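## Task

Find the LC plug that is not latched at the fifth column counting from the left, the sixth block counting down, in the top hole (hole 1) of that block, and press it in until it clicks into its latch. All other fibres carry live traffic, so none may be pulled out or released from its latch. No fibre may be bent into a kink, this plug's fibre included. The robot must not tip over and must not be left leaning at the end.

## Robot and tools

ROBOT. TidyBot++: a wheeled base (0.54 m long, 0.50 m wide, 0.38 m high) carrying a single seven-joint arm with a two-finger gripper. The shoulder sits 0.12 m ahead of the base centre and 0.68 m above the floor. Upper arm 0.42 m, forearm 0.31 m, hand 0.31 m to the reported hand point. The arm starts folded with the hand pointing down.

FRAMES. Base frame: origin on the floor below the base centre, x forward, y left, z up, metres. hand_pose is in this frame and marks the point between the finger pads; the hand's z axis runs out along the fingers, and the fingers close along its y axis. Odometry frame: where the base frame was at the start. base_odometry counts wheel turns only, so slip looks like travel; heading is in rad, left positive, -3.142 to 3.142. base_tilt gives forward and right lean in degrees.

CAMERAS. base_camera (644x364, pinhole) is fixed at the front of the base about 0.34 m up, looking forward and down. wrist_camera (644x476, fisheye) looks where the hand points. Calibration matrices map base-frame points into each camera.

TOOLS.
move: one action, made of any of base, joints, target, plus optional speeds, cameras, blocking. Motions start together.
- base: an object with translate_m (forward +, -2 to 2 m), strafe_m (left +, -2 to 2 m), rotate_rad (counter-clockwise from above +, -6.3 to 6.3 rad). These are offsets relative to where the base stands, measured along its axes when the command begins.
- joints: absolute targets by name, in radians: joint_1_rad (unlimited; positive turns the arm clockwise from above, the opposite of heading), joint_2_rad -2.249 to 2.249 (shoulder, 0 is upright, positive leans forward), joint_3_rad unlimited, joint_4_rad -2.579 to 2.579 (elbow, 0 straight, negative bends forward), joint_5_rad unlimited, joint_6_rad -2.099 to 2.099 (wrist, negative bends the hand forward), joint_7_rad unlimited (hand roll). gripper_pos 0 (open, ~85 mm gap) to 1 (closed). Unlimited joints go the short way round, so send steps below half a turn.
- target: one list of seven numbers [x, y, z, qw, qx, qy, qz], an absolute hand pose in the base frame, metres and unit quaternion. With target, joints may carry only gripper_pos.
- speeds: caps for this action only: translate_m or strafe_m 0.05 to 0.5 m/s (give just one when both move), rotate_rad 0.1 to 1.57 rad/s.
- cameras: list of base_camera, wrist_camera or all; [] for none.
- blocking: true (default) returns when everything rests; false returns within about 0.5 s while motion continues.
An empty move just reports state and pictures. Unknown keys make a call invalid; out-of-range values are refused, and a refusal or unrequested stop cancels the remaining move, wait and finished_scene calls of that reply.
wait: seconds 0 to 10, optional cameras; returns state.
stop: brakes all running motions; braked ones say "stopped".
zoom_image: camera plus region [x0, y0, x1, y1] in pixels of that camera's newest picture, at most 504x504.
read_manual: licence texts only.
finished_scene: scene number; ends the current scene for good, and later calls act on the next one.

RESULT LINES. "move" is done or the worst status. base_status, joint_status, hand_status: done, moving, off_target (rested away from the goal, maybe still pushing), not_followed, stopped, contact_stop, time_out (base moves end by 14 s; an unreachable hand target wanders up to 10 s), torque_fault, limit_stop_at_motor_heat. hand_status is done within 10 mm and 2 degrees. "joint command not followed" with "cause:" means a self-collision check held the arm back; "pose unreachable" means a target was withheld. hand_target is where the commanded joints would place the hand. motor_effort is percent of each motor's maximum, peak of the last action in brackets. on_its_own lists uncommanded behaviour. "ARM HIT" means the arm struck the base or itself. MOTOR HOT and OVER-TEMPERATURE FAULT report heating; resend targets when the arm accepts commands again. "pictures" names the images in order.

PRACTICE. Targets usually land within about 3 cm; correct by adding (wanted minus read position) to the last target. To hold still, resend hand_target, not hand_pose. For joints, resend last command plus (wanted minus read). Tiny steps may not move a joint because of friction. Low forward-pointing targets close to the base may miss badly or drive the arm into the base; nothing stops the arm hitting the base or furniture, and it keeps pushing. Readings can be a centimetre or two off, so trust the images.

AVOID. Pressing hard or fast: approach the plug slowly in small steps, watch motor_effort and the wrist image, and back off once it latches. Do not snag neighbouring fibres or bend any fibre sharply. Do not drive or turn the base while the arm touches anything high; a sideways push or pull on a raised hand, or reaching far out from the fold over close furniture, can lift wheels or tip the robot. Pulling the arm back or backing away ends a lean. Hits that overload a torque sensor stop the arm for 10 s. Keep the arm from long stretched-out holds, which heat the motors.

Each tool is called after "Request:" by a JSON object that holds its "op" and its "data", one argument or row to a line.

## Session

Request:
{"op": "move", "data": {

}}

Scene clock: 0.00 s.
base_odometry: x=+0.000 y=+0.000 heading=+0.000
base_tilt: forward=+0.1 right=+0.2
base_status: not commanded
joint_positions: joint_1_rad=+0.047 joint_2_rad=-0.389 joint_3_rad=+3.184 joint_4_rad=-2.514 joint_5_rad=+0.012 joint_6_rad=-0.870 joint_7_rad=+1.591 gripper_pos=+0.000
joint_status: not commanded
motor_effort: joint_1_rad=+1 joint_2_rad=-1 joint_3_rad=+1 joint_4_rad=+15 joint_5_rad=-1 joint_6_rad=+1 joint_7_rad=-1
hand_pose: x=+0.2722 y=-0.0132 z=+0.5981 quat_wxyz=(+0.001, +0.997, -0.029, +0.073) (m; base frame)
hand_target: x=+0.2722 y=-0.0132 z=+0.5980 quat_wxyz=(+0.001, +0.997, -0.029, +0.074) (m; base frame)
hand_status: not commanded
pictures: base_camera, wrist_camera

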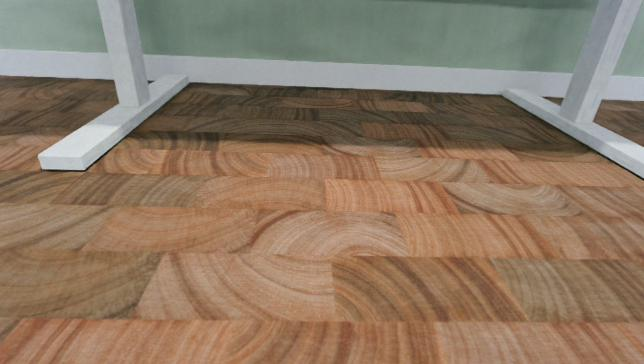

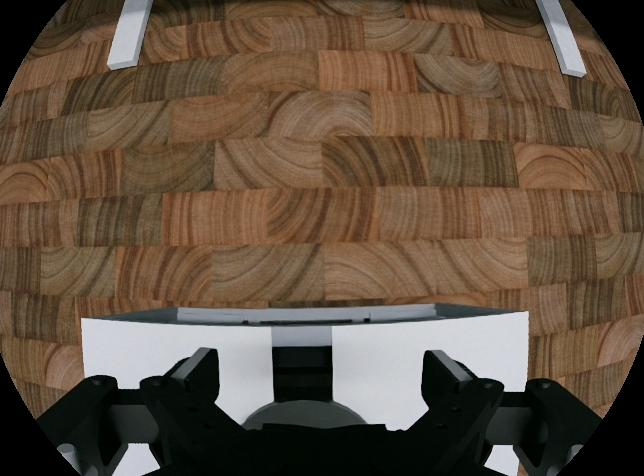

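Request:
{"op": "move", "data": {
  "joints": {"joint_1_rad":0,"joint_2_rad":-0.389,"joint_3_rad":3.1416,"joint_4_rad":-2.3,"joint_5_rad":0,"joint_6_rad":0.34,"joint_7_rad":1.571,"gripper_pos":1}
}}

Scene clock: 8.87 s.
move: done
base_odometry: x=+0.000 y=+0.000 heading=+0.000
base_tilt: forward=+0.1 right=+0.2
base_status: not commanded
joint_positions: joint_1_rad=+0.017 joint_2_rad=-0.390 joint_3_rad=+3.153 joint_4_rad=-2.303 joint_5_rad=+0.012 joint_6_rad=+0.290 joint_7_rad=+1.591 gripper_pos=+0.999
joint_status: all done
motor_effort: joint_1_rad=+0(2) joint_2_rad=-7(8) joint_3_rad=+1(1) joint_4_rad=+21(21) joint_5_rad=-1(2) joint_6_rad=+9(9) joint_7_rad=+0(2)
hand_pose: x=+0.5662 y=-0.0110 z=+0.9492 quat_wxyz=(+0.018, +0.725, +0.001, +0.688) (m; base frame)
hand_target: x=+0.5671 y=+0.0013 z=+0.9662 quat_wxyz=(+0.000, +0.707, +0.000, +0.707) (m; base frame)
hand_status: not commanded
pictures: base_camera, wrist_camera
camera_calibration:
wrist_camera: T_world_to_cam=[[-0.0247953, -0.998536, 0.0480632, -0.0459497], [-0.044259, -0.0469343, -0.997917, 1.03451], [0.998712, -0.0268709, -0.0430305, -0.383853], [0, 0, 0, 1]] pos_world=[0.428006, -0.00764287, 1.01805]

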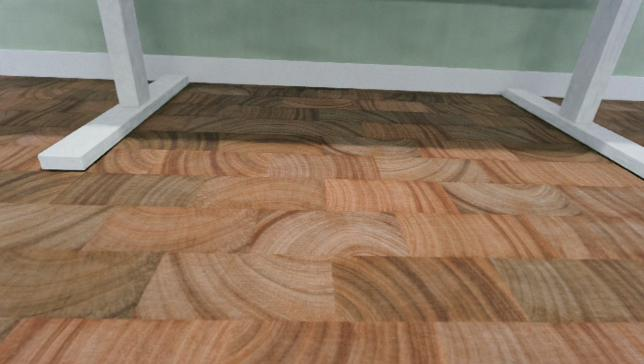

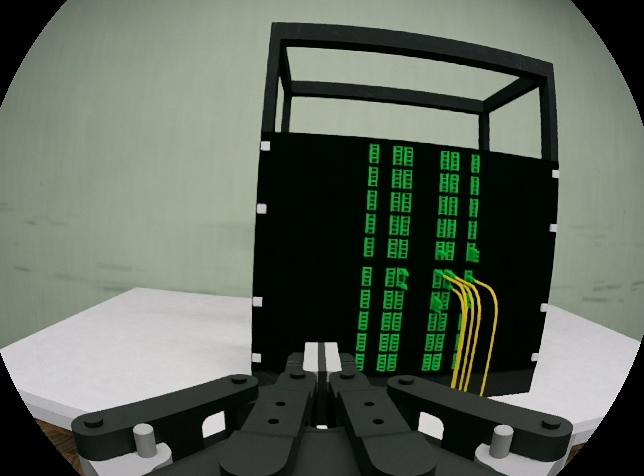

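Request:
{"op": "zoom_image", "data": {
  "camera": "wrist_camera",
  "region": [340, 130, 520, 390]
}}

Request:
{"op": "zoom_image", "data": {
  "camera": "wrist_camera",
  "region": [400, 220, 510, 320]
}}

Scaled by 1.938.

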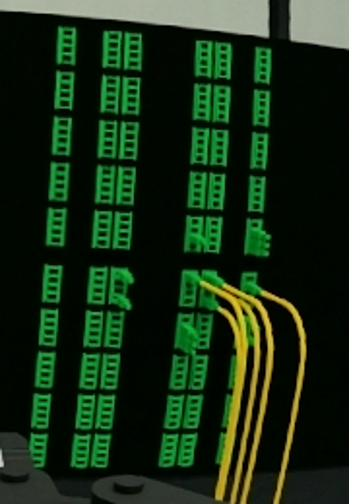

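Scaled by 4.582.

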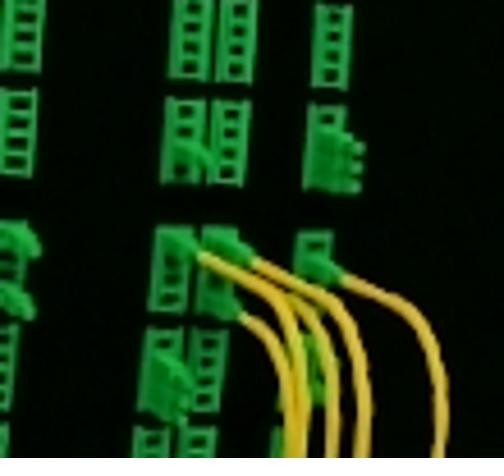

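Request:
{"op": "move", "data": {
  "base": {"strafe_m":-0.2},
  "cameras": ["wrist_camera"]
}}

Request:
{"op": "zoom_image", "data": {
  "camera": "wrist_camera",
  "region": [270, 220, 380, 320]
}}

Scene clock: 20.03 s.
move: done
base_odometry: x=+0.000 y=-0.200 heading=+0.001
base_tilt: forward=+0.2 right=+0.3
base_status: done
joint_positions: joint_1_rad=+0.014 joint_2_rad=-0.390 joint_3_rad=+3.147 joint_4_rad=-2.303 joint_5_rad=+0.012 joint_6_rad=+0.293 joint_7_rad=+1.591 gripper_pos=+0.999
joint_status: not commanded
motor_effort: joint_1_rad=+0(1) joint_2_rad=-7(8) joint_3_rad=+0(2) joint_4_rad=+21(21) joint_5_rad=-1(1) joint_6_rad=+9(9) joint_7_rad=+0(1)
hand_pose: x=+0.5662 y=-0.0068 z=+0.9501 quat_wxyz=(+0.016, +0.724, +0.005, +0.689) (m; base frame)
hand_target: x=+0.5671 y=+0.0013 z=+0.9662 quat_wxyz=(+0.000, +0.707, +0.000, +0.707) (m; base frame)
hand_status: not commanded
pictures: wrist_camera
camera_calibration:
wrist_camera: T_world_to_cam=[[-0.0169048, -0.998592, 0.0502884, -0.0483869], [-0.0409289, -0.0495623, -0.997932, 1.03372], [0.999019, -0.0189281, -0.0400334, -0.386733], [0, 0, 0, 1]] pos_world=[0.427845, -0.00440507, 1.01854]

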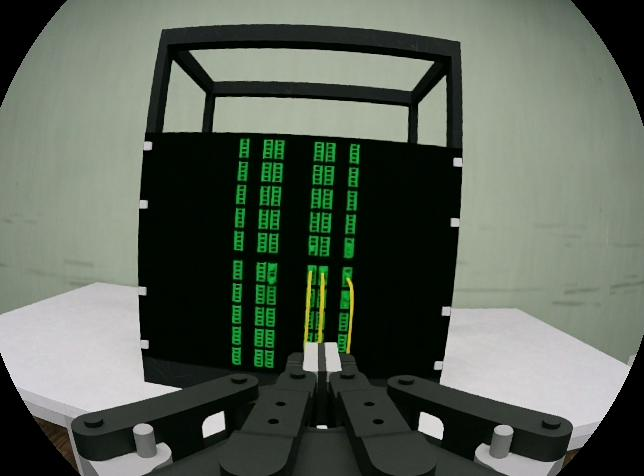

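Scaled by 4.582.

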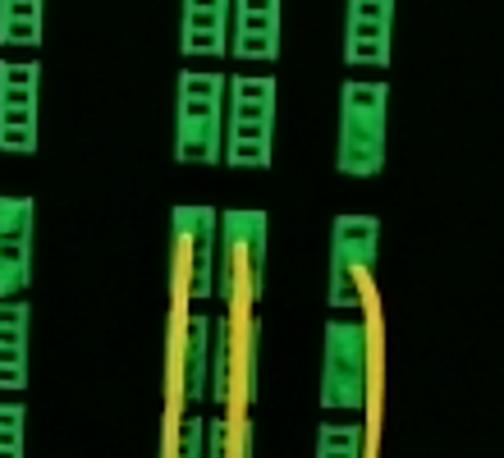

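Request:
{"op": "move", "data": {
  "base": {"translate_m":0.15},
  "cameras": ["wrist_camera"]
}}

Request:
{"op": "zoom_image", "data": {
  "camera": "wrist_camera",
  "region": [270, 240, 380, 340]
}}

Scene clock: 45.97 s.
move: done
base_odometry: x=+0.150 y=-0.200 heading=+0.001
base_tilt: forward=+0.1 right=+0.2
base_status: done
joint_positions: joint_1_rad=+0.014 joint_2_rad=-0.387 joint_3_rad=+3.147 joint_4_rad=-2.303 joint_5_rad=+0.012 joint_6_rad=+0.295 joint_7_rad=+1.591 gripper_pos=+0.999
joint_status: not commanded
motor_effort: joint_1_rad=+1(1) joint_2_rad=-7(10) joint_3_rad=+1(1) joint_4_rad=+21(21) joint_5_rad=-1(1) joint_6_rad=+9(9) joint_7_rad=-1(1)
hand_pose: x=+0.5668 y=-0.0068 z=+0.9498 quat_wxyz=(+0.016, +0.724, +0.005, +0.689) (m; base frame)
hand_target: x=+0.5671 y=+0.0013 z=+0.9662 quat_wxyz=(+0.000, +0.707, +0.000, +0.707) (m; base frame)
hand_status: not commanded
pictures: wrist_camera
camera_calibration:
wrist_camera: T_world_to_cam=[[-0.0168798, -0.998592, 0.0502911, -0.0483796], [-0.041064, -0.0495635, -0.997926, 1.03349], [0.999014, -0.0189099, -0.0401695, -0.38722], [0, 0, 0, 1]] pos_world=[0.42846, -0.00441059, 1.01822]

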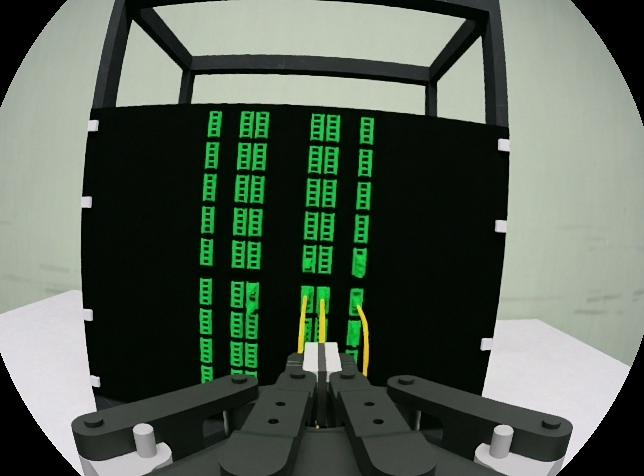

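Scaled by 4.582.

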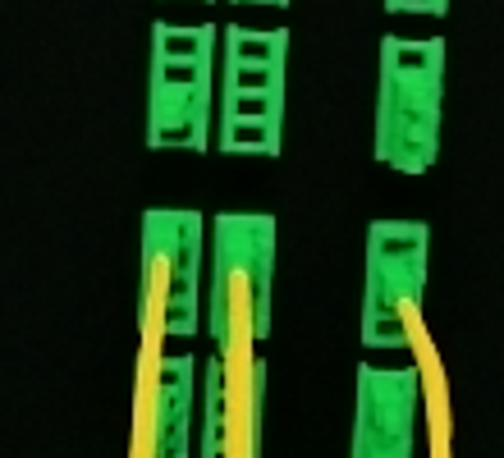

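Request:
{"op": "move", "data": {
  "base": {"translate_m":0.07, "strafe_m":0.12},
  "cameras": ["wrist_camera"]
}}

Request:
{"op": "zoom_image", "data": {
  "camera": "wrist_camera",
  "region": [410, 250, 540, 380]
}}

Scene clock: 56.00 s.
move: done
base_odometry: x=+0.220 y=-0.080 heading=+0.001
base_tilt: forward=+0.1 right=+0.2
base_status: done
joint_positions: joint_1_rad=+0.013 joint_2_rad=-0.387 joint_3_rad=+3.142 joint_4_rad=-2.303 joint_5_rad=+0.012 joint_6_rad=+0.295 joint_7_rad=+1.591 gripper_pos=+0.999
joint_status: not commanded
motor_effort: joint_1_rad=+0(2) joint_2_rad=-7(9) joint_3_rad=+0(2) joint_4_rad=+21(21) joint_5_rad=-1(2) joint_6_rad=+8(9) joint_7_rad=-1(1)
hand_pose: x=+0.5668 y=-0.0036 z=+0.9499 quat_wxyz=(+0.014, +0.724, +0.008, +0.689) (m; base frame)
hand_target: x=+0.5671 y=+0.0013 z=+0.9662 quat_wxyz=(+0.000, +0.707, +0.000, +0.707) (m; base frame)
hand_status: not commanded
pictures: wrist_camera
camera_calibration:
wrist_camera: T_world_to_cam=[[-0.0108179, -0.998585, 0.0520757, -0.050314], [-0.0403839, -0.0515999, -0.997851, 1.03328], [0.999126, -0.0128976, -0.0397686, -0.387579], [0, 0, 0, 1]] pos_world=[0.428423, -0.00192463, 1.01826]

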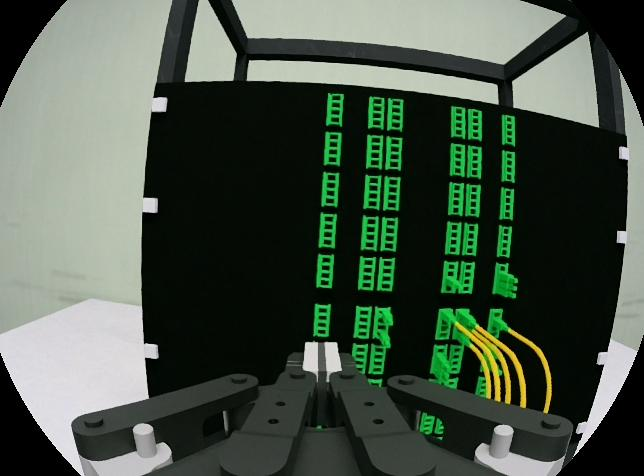

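Scaled by 3.877.

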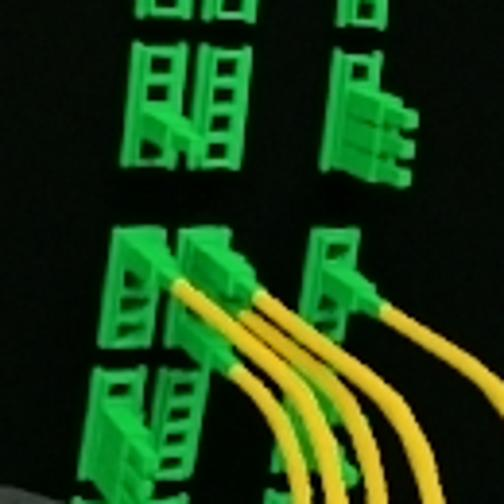

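Request:
{"op": "move", "data": {
  "joints": {"joint_1_rad":0,"joint_2_rad":-0.389,"joint_3_rad":3.1416,"joint_4_rad":-2.155,"joint_5_rad":0,"joint_6_rad":0.242,"joint_7_rad":1.54,"gripper_pos":1},
  "cameras": ["wrist_camera"]
}}

Request:
{"op": "move", "data": {
  "base": {"translate_m":0.08, "strafe_m":-0.075},
  "cameras": ["wrist_camera"]
}}

Request:
{"op": "zoom_image", "data": {
  "camera": "wrist_camera",
  "region": [380, 270, 540, 430]
}}

Scene clock: 92.43 s.
move: done
base_odometry: x=+0.220 y=-0.080 heading=+0.001
base_tilt: forward=+0.2 right=+0.2
base_status: not commanded
joint_positions: joint_1_rad=+0.013 joint_2_rad=-0.387 joint_3_rad=+3.142 joint_4_rad=-2.164 joint_5_rad=+0.012 joint_6_rad=+0.290 joint_7_rad=+1.577 gripper_pos=+0.999
joint_status: all done
motor_effort: joint_1_rad=+0(2) joint_2_rad=-8(8) joint_3_rad=+1(1) joint_4_rad=+21(23) joint_5_rad=-1(2) joint_6_rad=+9(10) joint_7_rad=+0(1)
hand_pose: x=+0.5780 y=-0.0038 z=+1.0331 quat_wxyz=(+0.010, +0.677, +0.003, +0.736) (m; base frame)
hand_target: x=+0.5788 y=+0.0013 z=+1.0247 quat_wxyz=(-0.011, +0.690, -0.011, +0.723) (m; base frame)
hand_status: not commanded
pictures: wrist_camera
camera_calibration:
wrist_camera: T_world_to_cam=[[-0.0166969, -0.999131, 0.0381999, -0.0369898], [0.0922449, -0.0395815, -0.994949, 1.03711], [0.995596, -0.0130888, 0.0928256, -0.530324], [0, 0, 0, 1]] pos_world=[0.431703, -0.00284843, 1.08252]

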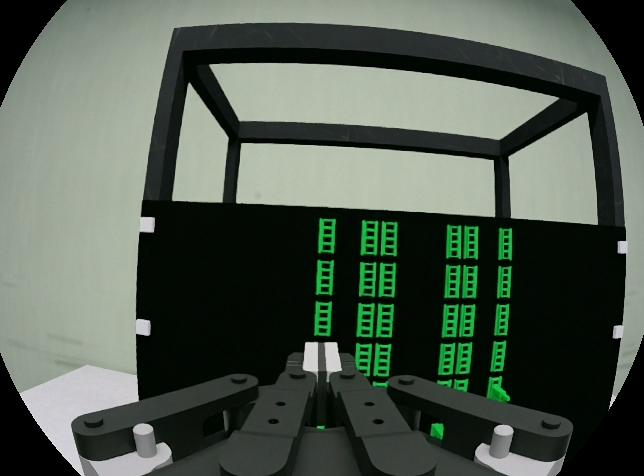

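Scene clock: 93.67 s.
move: done
base_odometry: x=+0.301 y=-0.155 heading=+0.001
base_tilt: forward=+0.2 right=+0.2
base_status: done
joint_positions: joint_1_rad=+0.012 joint_2_rad=-0.384 joint_3_rad=+3.145 joint_4_rad=-2.164 joint_5_rad=+0.012 joint_6_rad=+0.289 joint_7_rad=+1.577 gripper_pos=+0.999
joint_status: not commanded
motor_effort: joint_1_rad=+1(1) joint_2_rad=-8(11) joint_3_rad=+1(2) joint_4_rad=+22(22) joint_5_rad=-1(2) joint_6_rad=+9(9) joint_7_rad=+0(1)
hand_pose: x=+0.5792 y=-0.0053 z=+1.0315 quat_wxyz=(+0.011, +0.678, +0.001, +0.735) (m; base frame)
hand_target: x=+0.5788 y=+0.0013 z=+1.0247 quat_wxyz=(-0.011, +0.690, -0.011, +0.723) (m; base frame)
hand_status: not commanded
pictures: wrist_camera
camera_calibration:
wrist_camera: T_world_to_cam=[[-0.0189875, -0.999133, 0.0370542, -0.0359184], [0.0886532, -0.0385974, -0.995314, 1.03783], [0.995882, -0.0156135, 0.0893092, -0.528022], [0, 0, 0, 1]] pos_world=[0.433159, -0.00407421, 1.08145]

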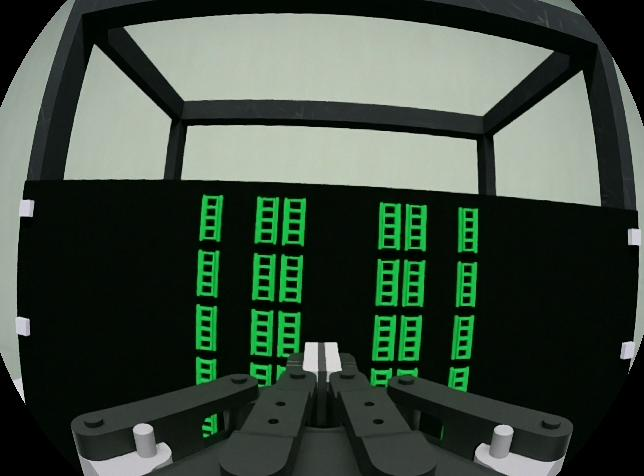

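Scaled by 3.150.

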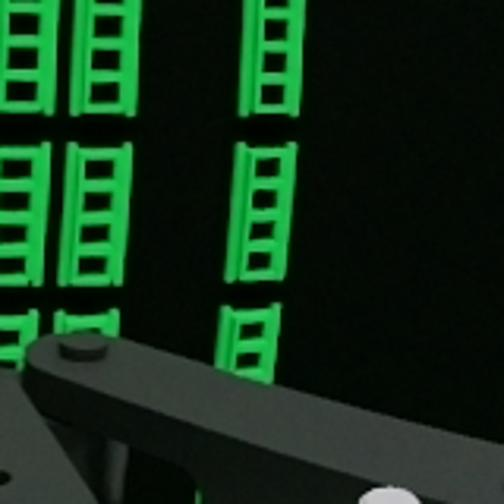

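Request:
{"op": "move", "data": {
  "joints": {"joint_1_rad":-0.012,"joint_2_rad":-0.389,"joint_3_rad":3.1416,"joint_4_rad":-2.13,"joint_5_rad":-0.01,"joint_6_rad":0.18,"joint_7_rad":-1.58,"gripper_pos":1},
  "cameras": ["wrist_camera"]
}}

Scene clock: 105.77 s.
move: done
base_odometry: x=+0.301 y=-0.155 heading=+0.001
base_tilt: forward=+0.1 right=+0.2
base_status: not commanded
joint_positions: joint_1_rad=+0.006 joint_2_rad=-0.384 joint_3_rad=+3.145 joint_4_rad=-2.148 joint_5_rad=+0.012 joint_6_rad=+0.240 joint_7_rad=+4.666 gripper_pos=+0.999
joint_status: all done
motor_effort: joint_1_rad=+1(2) joint_2_rad=-8(9) joint_3_rad=+0(1) joint_4_rad=+22(22) joint_5_rad=-1(2) joint_6_rad=+8(10) joint_7_rad=+0(2)
hand_pose: x=+0.5810 y=-0.0027 z=+1.0262 quat_wxyz=(+0.723, +0.015, +0.690, +0.011) (m; base frame)
hand_target: x=+0.5805 y=+0.0063 z=+1.0209 quat_wxyz=(+0.710, +0.003, +0.704, +0.010) (m; base frame)
hand_status: not commanded
pictures: wrist_camera
camera_calibration:
wrist_camera: T_world_to_cam=[[0.00264345, 0.999882, 0.0151203, -0.0176923], [-0.0375862, -0.0150103, 0.999181, -0.940843], [0.99929, -0.00320959, 0.0375421, -0.47803], [0, 0, 0, 1]] pos_world=[0.442374, 0.00203354, 0.958286]

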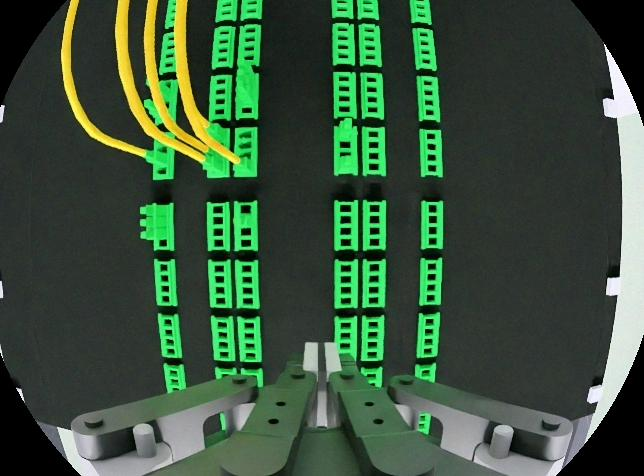

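Request:
{"op": "zoom_image", "data": {
  "camera": "wrist_camera",
  "region": [130, 60, 270, 200]
}}

Request:
{"op": "move", "data": {
  "base": {"strafe_m":-0.07},
  "cameras": ["wrist_camera"]
}}

Request:
{"op": "zoom_image", "data": {
  "camera": "wrist_camera",
  "region": [270, 80, 390, 200]
}}

Scaled by 3.600.

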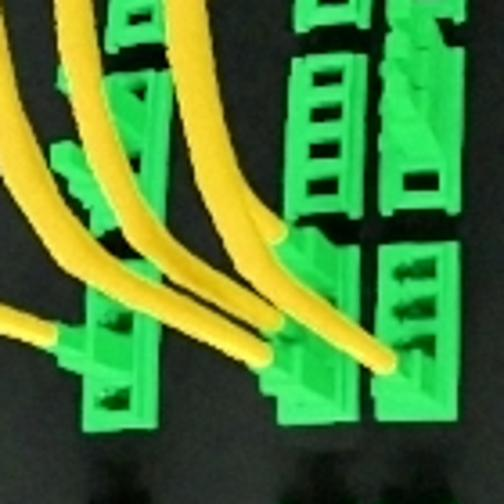

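Scene clock: 110.60 s.
move: done
base_odometry: x=+0.301 y=-0.225 heading=+0.001
base_tilt: forward=+0.1 right=+0.2
base_status: done
joint_positions: joint_1_rad=+0.003 joint_2_rad=-0.384 joint_3_rad=+3.146 joint_4_rad=-2.147 joint_5_rad=+0.012 joint_6_rad=+0.239 joint_7_rad=+4.666 gripper_pos=+0.999
joint_status: not commanded
motor_effort: joint_1_rad=+1(2) joint_2_rad=-8(8) joint_3_rad=+0(2) joint_4_rad=+22(22) joint_5_rad=-1(2) joint_6_rad=+8(9) joint_7_rad=-1(1)
hand_pose: x=+0.5810 y=-0.0016 z=+1.0264 quat_wxyz=(+0.723, +0.014, +0.690, +0.012) (m; base frame)
hand_target: x=+0.5805 y=+0.0063 z=+1.0209 quat_wxyz=(+0.710, +0.003, +0.704, +0.010) (m; base frame)
hand_status: not commanded
pictures: wrist_camera
camera_calibration:
wrist_camera: T_world_to_cam=[[-0.0000512484, 0.999884, 0.0152018, -0.0173752], [-0.0371154, -0.0151932, 0.999195, -0.94128], [0.999311, -0.000513014, 0.0371119, -0.477676], [0, 0, 0, 1]] pos_world=[0.44241, 0.00282709, 0.958514]

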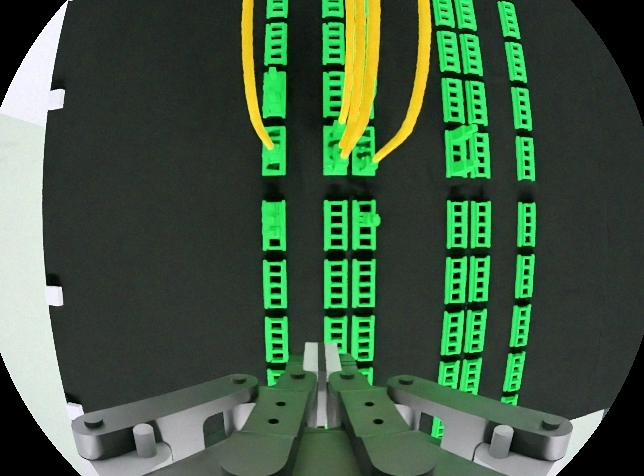

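Scaled by 4.200.

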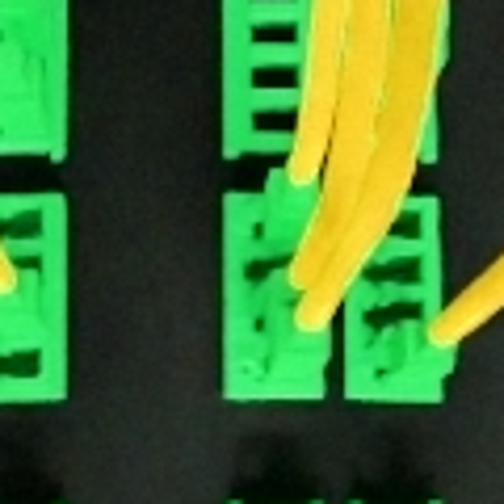

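Request:
{"op": "move", "data": {
  "base": {"translate_m":0.045, "strafe_m":0.05},
  "cameras": ["wrist_camera"]
}}

Request:
{"op": "zoom_image", "data": {
  "camera": "wrist_camera",
  "region": [170, 80, 300, 210]
}}

Scene clock: 128.97 s.
move: done
base_odometry: x=+0.346 y=-0.175 heading=+0.001
base_tilt: forward=+0.2 right=+0.2
base_status: done
joint_positions: joint_1_rad=+0.001 joint_2_rad=-0.384 joint_3_rad=+3.143 joint_4_rad=-2.146 joint_5_rad=+0.012 joint_6_rad=+0.237 joint_7_rad=+4.666 gripper_pos=+0.999
joint_status: not commanded
motor_effort: joint_1_rad=+0(2) joint_2_rad=-8(11) joint_3_rad=+0(2) joint_4_rad=+22(22) joint_5_rad=-1(1) joint_6_rad=+9(9) joint_7_rad=-1(1)
hand_pose: x=+0.5812 y=+0.0010 z=+1.0265 quat_wxyz=(+0.723, +0.012, +0.691, +0.013) (m; base frame)
hand_target: x=+0.5805 y=+0.0063 z=+1.0209 quat_wxyz=(+0.710, +0.003, +0.704, +0.010) (m; base frame)
hand_status: not commanded
pictures: wrist_camera
camera_calibration:
wrist_camera: T_world_to_cam=[[-0.00472125, 0.999889, 0.0141015, -0.016076], [-0.0365264, -0.0142647, 0.999231, -0.941759], [0.999322, 0.00420255, 0.0365897, -0.4773], [0, 0, 0, 1]] pos_world=[0.442501, 0.00464626, 0.958726]

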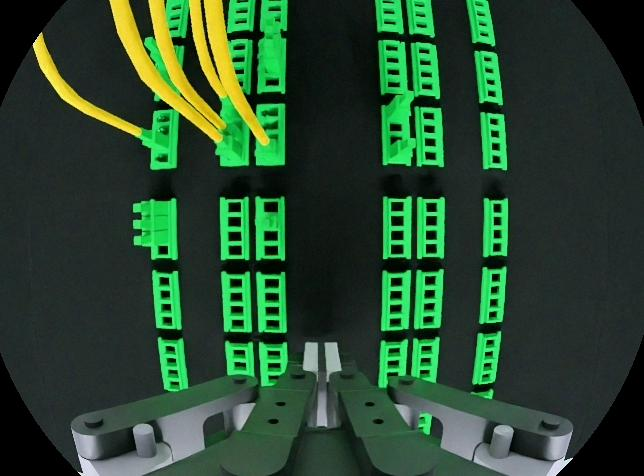

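Scaled by 3.877.

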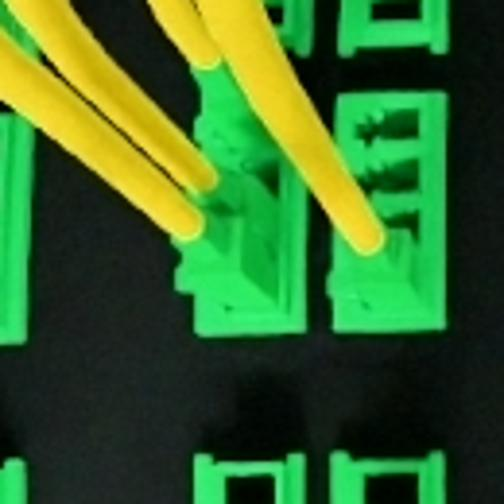

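Request:
{"op": "zoom_image", "data": {
  "camera": "wrist_camera",
  "region": [125, 100, 185, 170]
}}

Request:
{"op": "zoom_image", "data": {
  "camera": "wrist_camera",
  "region": [210, 110, 290, 170]
}}

Request:
{"op": "zoom_image", "data": {
  "camera": "wrist_camera",
  "region": [370, 80, 450, 170]
}}

Scaled by 7.200.

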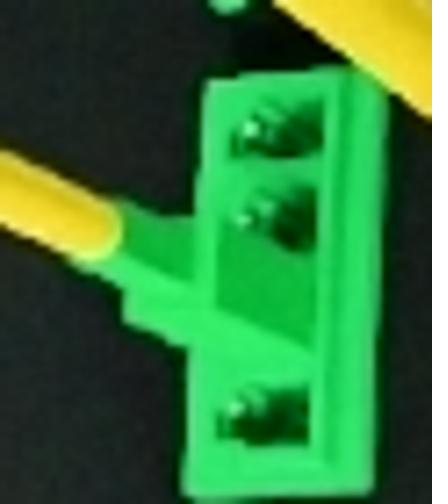

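Scaled by 6.300.

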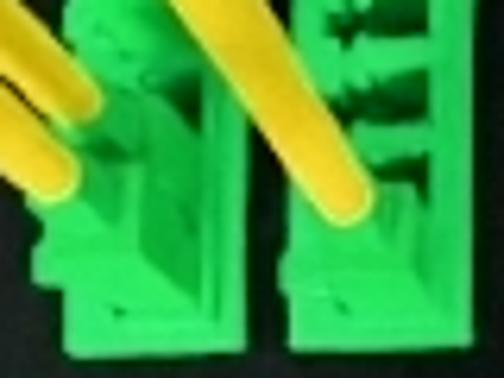

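Scaled by 5.600.

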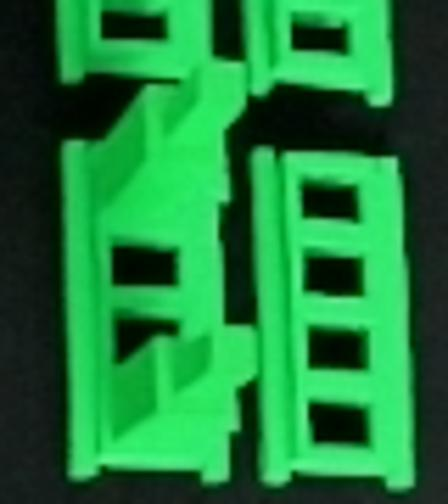

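Request:
{"op": "move", "data": {
  "base": {"translate_m":-0.06, "strafe_m":-0.035},
  "cameras": []
}}

Request:
{"op": "move", "data": {
  "joints": {"joint_1_rad":-0.012,"joint_2_rad":-0.389,"joint_3_rad":3.1416,"joint_4_rad":-2.388,"joint_5_rad":-0.01,"joint_6_rad":0.48,"joint_7_rad":-1.54,"gripper_pos":0.93},
  "cameras": ["wrist_camera"]
}}

Request:
{"op": "zoom_image", "data": {
  "camera": "wrist_camera",
  "region": [250, 270, 390, 390]
}}

Scene clock: 177.33 s.
move: done
base_odometry: x=+0.286 y=-0.210 heading=+0.001
base_tilt: forward=+0.1 right=+0.2
base_status: done
joint_positions: joint_1_rad=+0.001 joint_2_rad=-0.384 joint_3_rad=+3.144 joint_4_rad=-2.145 joint_5_rad=+0.012 joint_6_rad=+0.236 joint_7_rad=+4.666 gripper_pos=+0.999
joint_status: not commanded
motor_effort: joint_1_rad=+0(1) joint_2_rad=-9(13) joint_3_rad=+1(2) joint_4_rad=+22(22) joint_5_rad=-1(1) joint_6_rad=+9(10) joint_7_rad=+0(1)
hand_pose: x=+0.5811 y=+0.0007 z=+1.0269 quat_wxyz=(+0.723, +0.012, +0.691, +0.013) (m; base frame)
hand_target: x=+0.5805 y=+0.0063 z=+1.0209 quat_wxyz=(+0.710, +0.003, +0.704, +0.010) (m; base frame)
hand_status: not commanded
pictures: none
No camera images: "cameras" was empty.

Scene clock: 178.67 s.
move: done
base_odometry: x=+0.286 y=-0.210 heading=+0.001
base_tilt: forward=+0.1 right=+0.3
base_status: not commanded
joint_positions: joint_1_rad=+0.001 joint_2_rad=-0.384 joint_3_rad=+3.144 joint_4_rad=-2.373 joint_5_rad=+0.012 joint_6_rad=+0.430 joint_7_rad=+4.704 gripper_pos=+0.930
joint_status: all done
motor_effort: joint_1_rad=+1(1) joint_2_rad=-7(9) joint_3_rad=+1(1) joint_4_rad=+20(22) joint_5_rad=-1(2) joint_6_rad=+9(10) joint_7_rad=-1(1)
hand_pose: x=+0.5599 y=+0.0015 z=+0.9476 quat_wxyz=(+0.711, -0.002, +0.703, +0.000) (m; base frame)
hand_target: x=+0.5562 y=+0.0051 z=+0.9567 quat_wxyz=(+0.725, -0.010, +0.688, -0.005) (m; base frame)
hand_status: not commanded
pictures: wrist_camera
camera_calibration:
wrist_camera: T_world_to_cam=[[-0.00558673, 0.999726, -0.0227098, 0.019775], [-0.00187873, 0.0226997, 0.999741, -0.883617], [0.999983, 0.00562794, 0.0017514, -0.420512], [0, 0, 0, 1]] pos_world=[0.418955, 0.00265482, 0.884573]

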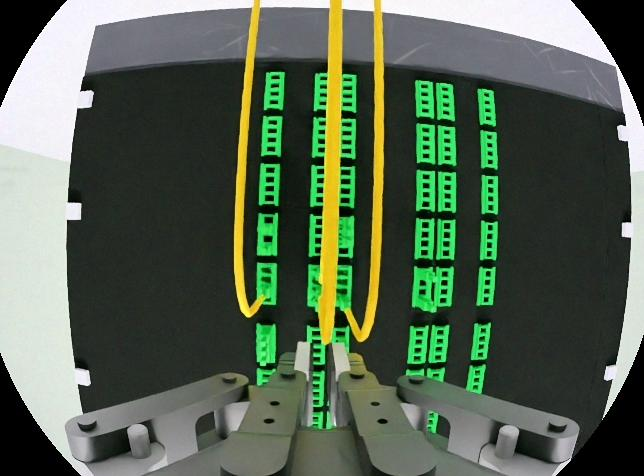

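Scaled by 3.600.

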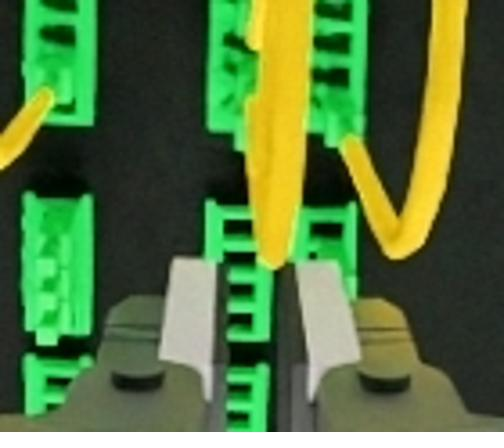

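Request:
{"op": "move", "data": {
  "joints": {"joint_1_rad":-0.012,"joint_2_rad":-0.389,"joint_3_rad":3.1416,"joint_4_rad":-1.942,"joint_5_rad":-0.01,"joint_6_rad":-0.43,"joint_7_rad":-1.54,"gripper_pos":0.93},
  "cameras": ["wrist_camera"]
}}

Request:
{"op": "zoom_image", "data": {
  "camera": "wrist_camera",
  "region": [250, 230, 390, 370]
}}

Scene clock: 235.07 s.
move: done
base_odometry: x=+0.286 y=-0.210 heading=+0.001
base_tilt: forward=+0.1 right=+0.2
base_status: not commanded
joint_positions: joint_1_rad=+0.001 joint_2_rad=-0.384 joint_3_rad=+3.144 joint_4_rad=-1.958 joint_5_rad=+0.012 joint_6_rad=-0.368 joint_7_rad=+4.705 gripper_pos=+0.930
joint_status: all done
motor_effort: joint_1_rad=+0(2) joint_2_rad=-8(9) joint_3_rad=+1(1) joint_4_rad=+22(22) joint_5_rad=-1(2) joint_6_rad=+8(10) joint_7_rad=-1(1)
hand_pose: x=+0.5658 y=-0.0014 z=+0.9578 quat_wxyz=(+0.564, +0.001, +0.826, -0.003) (m; base frame)
hand_target: x=+0.5589 y=+0.0079 z=+0.9520 quat_wxyz=(+0.547, -0.015, +0.837, -0.001) (m; base frame)
hand_status: not commanded
pictures: wrist_camera
camera_calibration:
wrist_camera: T_world_to_cam=[[-0.00566856, 0.999732, -0.0224514, 0.0227227], [0.371918, 0.0229488, 0.927982, -1.03649], [0.928248, -0.00308975, -0.371948, -0.0279125], [0, 0, 0, 1]] pos_world=[0.411527, 0.000983326, 0.951969]

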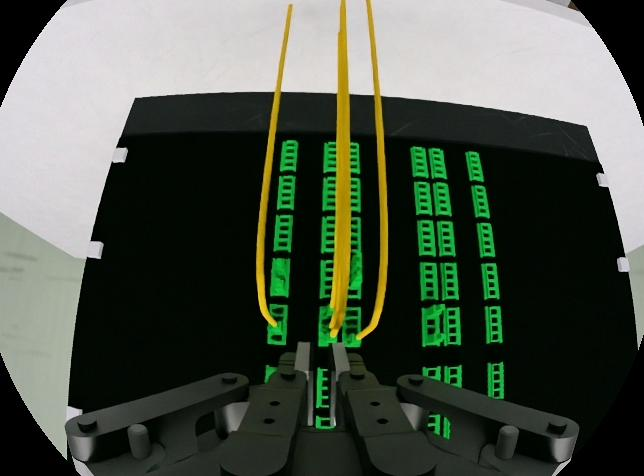

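Scaled by 3.600.

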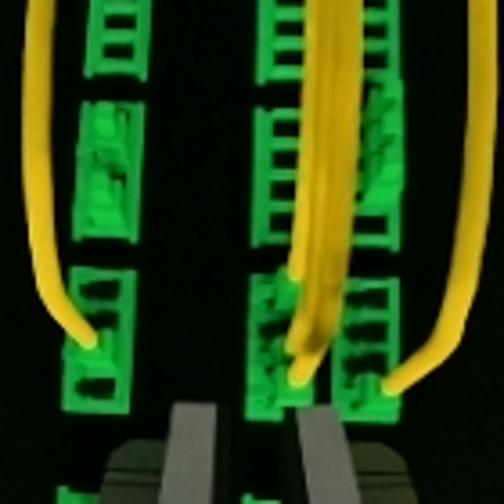

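Request:
{"op": "move", "data": {
  "base": {"translate_m":0.035},
  "cameras": ["wrist_camera"]
}}

Request:
{"op": "zoom_image", "data": {
  "camera": "wrist_camera",
  "region": [270, 280, 370, 380]
}}

Scene clock: 239.27 s.
move: done
base_odometry: x=+0.321 y=-0.210 heading=+0.001
base_tilt: forward=+0.2 right=+0.2
base_status: done
joint_positions: joint_1_rad=+0.001 joint_2_rad=-0.383 joint_3_rad=+3.144 joint_4_rad=-1.957 joint_5_rad=+0.012 joint_6_rad=-0.373 joint_7_rad=+4.706 gripper_pos=+0.930
joint_status: not commanded
motor_effort: joint_1_rad=+0(1) joint_2_rad=-6(12) joint_3_rad=+0(2) joint_4_rad=+21(22) joint_5_rad=-1(1) joint_6_rad=+8(9) joint_7_rad=+0(1)
hand_pose: x=+0.5656 y=-0.0014 z=+0.9567 quat_wxyz=(+0.562, +0.001, +0.827, -0.003) (m; base frame)
hand_target: x=+0.5589 y=+0.0079 z=+0.9520 quat_wxyz=(+0.547, -0.015, +0.837, -0.001) (m; base frame)
hand_status: not commanded
pictures: wrist_camera
camera_calibration:
wrist_camera: T_world_to_cam=[[-0.00578989, 0.999729, -0.022531, 0.0228426], [0.375871, 0.0230549, 0.926385, -1.03613], [0.926654, -0.0031051, -0.375903, -0.0234885], [0, 0, 0, 1]] pos_world=[0.411351, 0.000978536, 0.951543]

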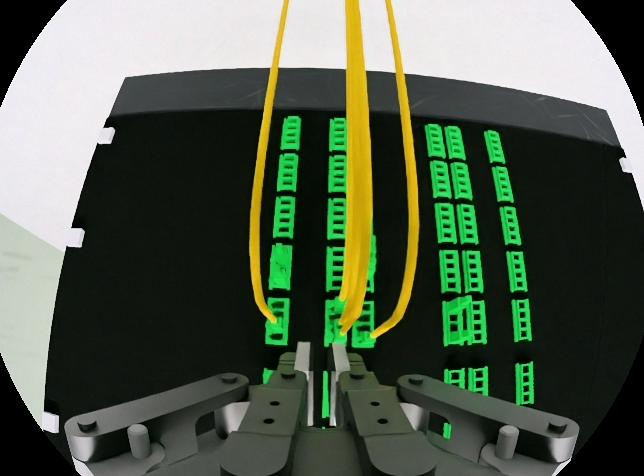

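Scaled by 5.040.

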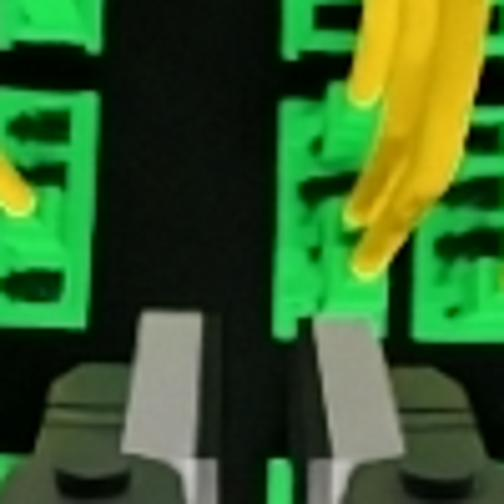

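Request:
{"op": "move", "data": {
  "base": {"strafe_m":0.008},
  "joints": {"gripper_pos":0.97},
  "cameras": ["wrist_camera"]
}}

Request:
{"op": "zoom_image", "data": {
  "camera": "wrist_camera",
  "region": [280, 290, 360, 370]
}}

Scene clock: 244.50 s.
move: done
base_odometry: x=+0.321 y=-0.202 heading=+0.001
base_tilt: forward=+0.2 right=+0.2
base_status: done
joint_positions: joint_1_rad=+0.000 joint_2_rad=-0.383 joint_3_rad=+3.143 joint_4_rad=-1.957 joint_5_rad=+0.012 joint_6_rad=-0.373 joint_7_rad=+4.706 gripper_pos=+0.970
joint_status: all done
motor_effort: joint_1_rad=+0(1) joint_2_rad=-8(9) joint_3_rad=+0(3) joint_4_rad=+21(22) joint_5_rad=-1(1) joint_6_rad=+8(8) joint_7_rad=-1(1)
hand_pose: x=+0.5656 y=-0.0004 z=+0.9567 quat_wxyz=(+0.562, +0.000, +0.827, -0.003) (m; base frame)
hand_target: x=+0.5589 y=+0.0079 z=+0.9520 quat_wxyz=(+0.547, -0.015, +0.837, -0.001) (m; base frame)
hand_status: not commanded
pictures: wrist_camera
camera_calibration:
wrist_camera: T_world_to_cam=[[-0.00767937, 0.999702, -0.0231506, 0.0235666], [0.375886, 0.0243393, 0.926346, -1.03611], [0.926634, -0.00158823, -0.375961, -0.0234029], [0, 0, 0, 1]] pos_world=[0.411328, 0.00162151, 0.951547]

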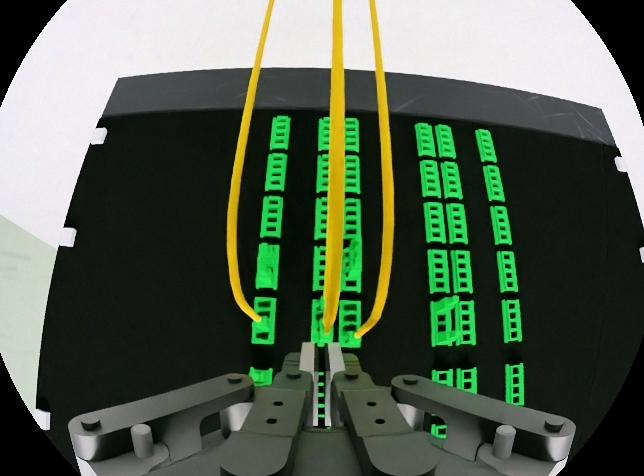

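Scaled by 6.300.

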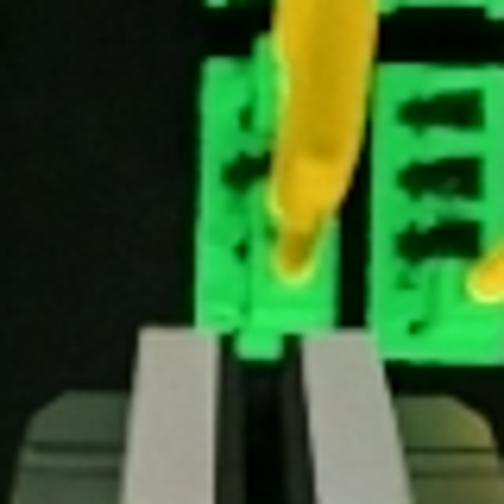

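Request:
{"op": "zoom_image", "data": {
  "camera": "wrist_camera",
  "region": [305, 305, 345, 355]
}}

Request:
{"op": "zoom_image", "data": {
  "camera": "wrist_camera",
  "region": [425, 290, 465, 350]
}}

Request:
{"op": "zoom_image", "data": {
  "camera": "wrist_camera",
  "region": [240, 290, 280, 350]
}}

Scaled by 10.080.

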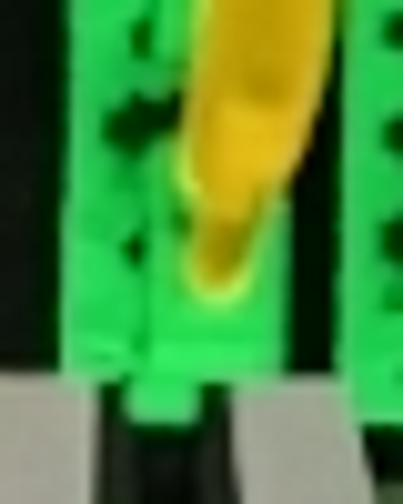

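Scaled by 8.400.

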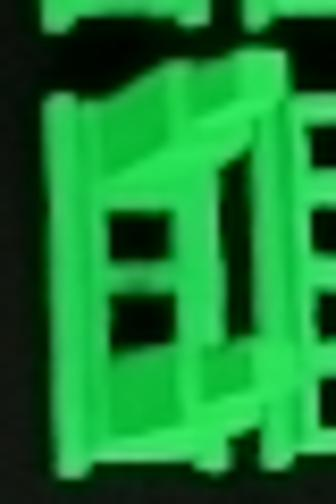

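Scaled by 8.400.

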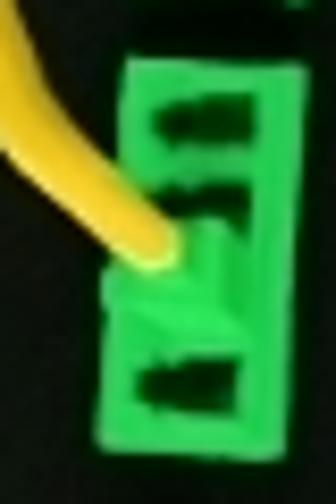

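Request:
{"op": "move", "data": {
  "joints": {"joint_4_rad":-1.9815,"gripper_pos":1},
  "cameras": []
}}

Request:
{"op": "move", "data": {
  "base": {"translate_m":0.018,"strafe_m":0.002},
  "speeds": {"translate_m":0.05},
  "cameras": ["wrist_camera"]
}}

Request:
{"op": "zoom_image", "data": {
  "camera": "wrist_camera",
  "region": [290, 300, 350, 360]
}}

Scene clock: 308.90 s.
move: done
base_odometry: x=+0.321 y=-0.202 heading=+0.001
base_tilt: forward=+0.2 right=+0.3
base_status: not commanded
joint_positions: joint_1_rad=+0.000 joint_2_rad=-0.383 joint_3_rad=+3.143 joint_4_rad=-1.971 joint_5_rad=+0.012 joint_6_rad=-0.373 joint_7_rad=+4.706 gripper_pos=+0.999
joint_status: all done
motor_effort: joint_1_rad=+1(1) joint_2_rad=-6(8) joint_3_rad=+0(1) joint_4_rad=+20(22) joint_5_rad=-1(1) joint_6_rad=+7(9) joint_7_rad=-1(1)
hand_pose: x=+0.5640 y=-0.0004 z=+0.9485 quat_wxyz=(+0.557, +0.000, +0.831, -0.003) (m; base frame)
hand_target: x=+0.5537 y=+0.0079 z=+0.9284 quat_wxyz=(+0.531, -0.015, +0.847, -0.001) (m; base frame)
hand_status: not commanded
pictures: none
No camera images: "cameras" was empty.

Scene clock: 309.70 s.
move: done
base_odometry: x=+0.339 y=-0.200 heading=+0.000
base_tilt: forward=+0.2 right=+0.2
base_status: done
joint_positions: joint_1_rad=+0.000 joint_2_rad=-0.387 joint_3_rad=+3.143 joint_4_rad=-1.971 joint_5_rad=+0.012 joint_6_rad=-0.373 joint_7_rad=+4.706 gripper_pos=+0.999
joint_status: not commanded
motor_effort: joint_1_rad=+1(2) joint_2_rad=-5(7) joint_3_rad=+1(1) joint_4_rad=+19(20) joint_5_rad=-1(1) joint_6_rad=+6(8) joint_7_rad=-1(1)
hand_pose: x=+0.5629 y=-0.0003 z=+0.9503 quat_wxyz=(+0.558, +0.000, +0.830, -0.003) (m; base frame)
hand_target: x=+0.5537 y=+0.0079 z=+0.9284 quat_wxyz=(+0.531, -0.015, +0.847, -0.001) (m; base frame)
hand_status: not commanded
pictures: wrist_camera
camera_calibration:
wrist_camera: T_world_to_cam=[[-0.00810414, 0.9997, -0.0231201, 0.0235263], [0.384886, 0.0244581, 0.92264, -1.03069], [0.922928, -0.00142141, -0.384969, -0.0126234], [0, 0, 0, 1]] pos_world=[0.408541, 0.00167157, 0.946643]

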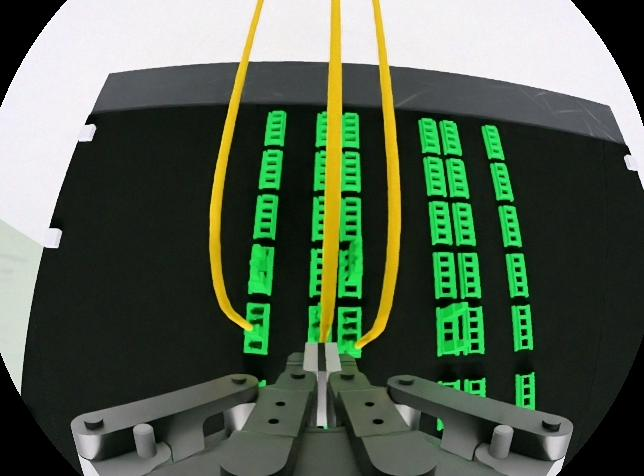

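Scaled by 8.400.

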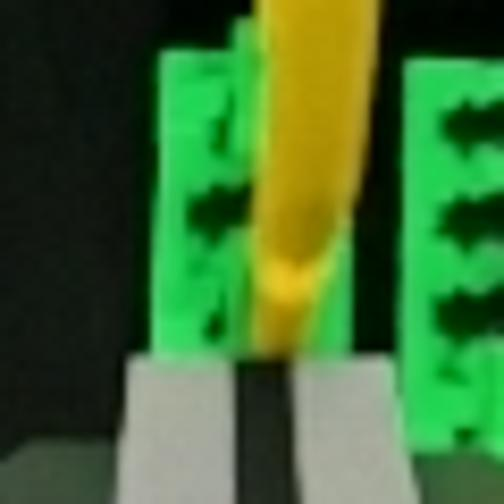

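Request:
{"op": "move", "data": {
  "base": {"strafe_m":0.002},
  "joints": {"joint_4_rad":-1.949},
  "cameras": ["wrist_camera"]
}}

Request:
{"op": "zoom_image", "data": {
  "camera": "wrist_camera",
  "region": [290, 300, 350, 360]
}}

Scene clock: 318.87 s.
move: done
base_odometry: x=+0.339 y=-0.199 heading=+0.000
base_tilt: forward=+0.2 right=+0.2
base_status: done
joint_positions: joint_1_rad=-0.001 joint_2_rad=-0.387 joint_3_rad=+3.143 joint_4_rad=-1.961 joint_5_rad=+0.012 joint_6_rad=-0.380 joint_7_rad=+4.706 gripper_pos=+0.999
joint_status: all done
motor_effort: joint_1_rad=-1(3) joint_2_rad=-8(9) joint_3_rad=+0(4) joint_4_rad=+21(22) joint_5_rad=-1(2) joint_6_rad=+9(9) joint_7_rad=+0(1)
hand_pose: x=+0.5633 y=-0.0001 z=+0.9542 quat_wxyz=(+0.560, -0.001, +0.829, -0.003) (m; base frame)
hand_target: x=+0.5580 y=+0.0079 z=+0.9478 quat_wxyz=(+0.545, -0.015, +0.839, -0.001) (m; base frame)
hand_status: not commanded
pictures: wrist_camera
camera_calibration:
wrist_camera: T_world_to_cam=[[-0.00860495, 0.999695, -0.0231481, 0.023689], [0.382043, 0.0246796, 0.923815, -1.03398], [0.924104, -0.000894213, -0.382139, -0.0148319], [0, 0, 0, 1]] pos_world=[0.408935, 0.00182307, 0.950085]

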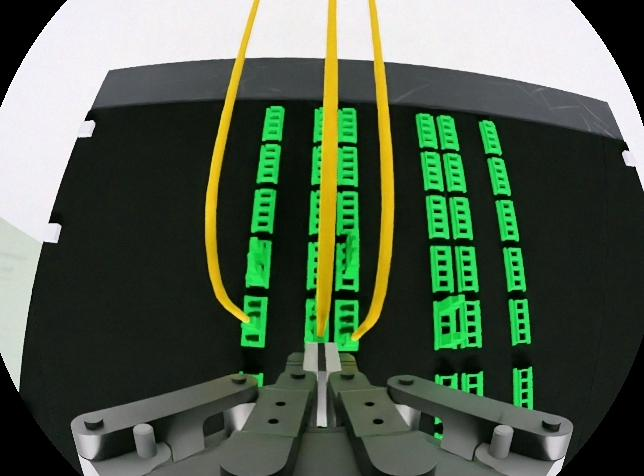

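Scaled by 8.400.

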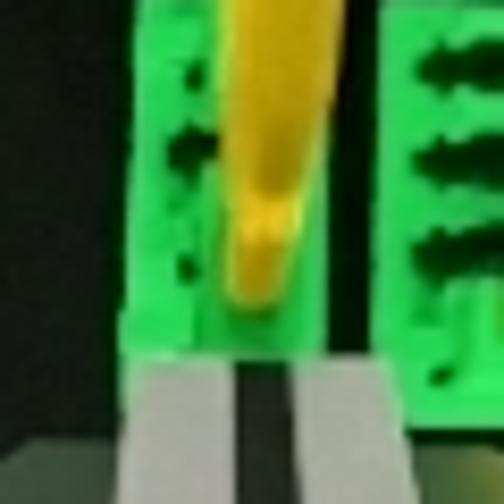

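Request:
{"op": "move", "data": {
  "base": {"translate_m":0.006},
  "speeds": {"translate_m":0.05},
  "joints": {"joint_4_rad":-1.975},
  "cameras": ["wrist_camera"]
}}

Request:
{"op": "zoom_image", "data": {
  "camera": "wrist_camera",
  "region": [290, 300, 350, 360]
}}

Scene clock: 329.00 s.
move: done
base_odometry: x=+0.345 y=-0.198 heading=+0.000
base_tilt: forward=+0.1 right=+0.2
base_status: done
joint_positions: joint_1_rad=-0.001 joint_2_rad=-0.387 joint_3_rad=+3.143 joint_4_rad=-1.965 joint_5_rad=+0.012 joint_6_rad=-0.382 joint_7_rad=+4.706 gripper_pos=+0.999
joint_status: all done
motor_effort: joint_1_rad=+0(1) joint_2_rad=-7(11) joint_3_rad=+1(1) joint_4_rad=+20(22) joint_5_rad=-1(1) joint_6_rad=+7(8) joint_7_rad=+0(1)
hand_pose: x=+0.5625 y=-0.0001 z=+0.9512 quat_wxyz=(+0.557, -0.001, +0.830, -0.003) (m; base frame)
hand_target: x=+0.5546 y=+0.0079 z=+0.9323 quat_wxyz=(+0.534, -0.015, +0.846, -0.001) (m; base frame)
hand_status: not commanded
pictures: wrist_camera
camera_calibration:
wrist_camera: T_world_to_cam=[[-0.00872383, 0.999695, -0.0230967, 0.0236355], [0.387552, 0.0246725, 0.921517, -1.03181], [0.921806, -0.000912006, -0.387649, -0.00878393], [0, 0, 0, 1]] pos_world=[0.408184, 0.00182098, 0.947973]

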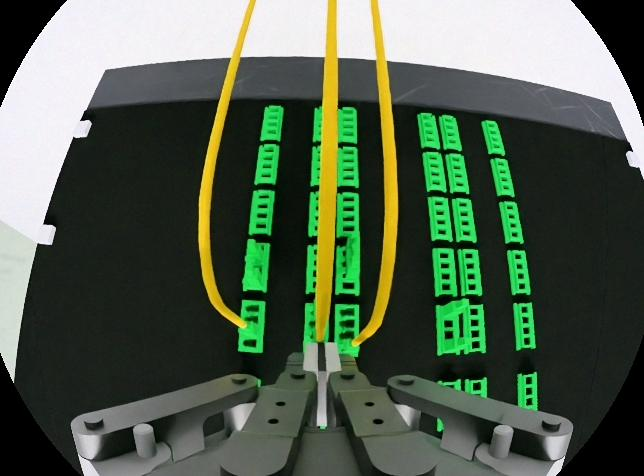

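Scaled by 8.400.

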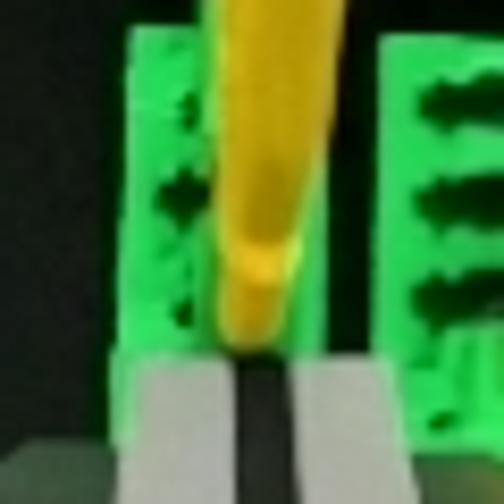

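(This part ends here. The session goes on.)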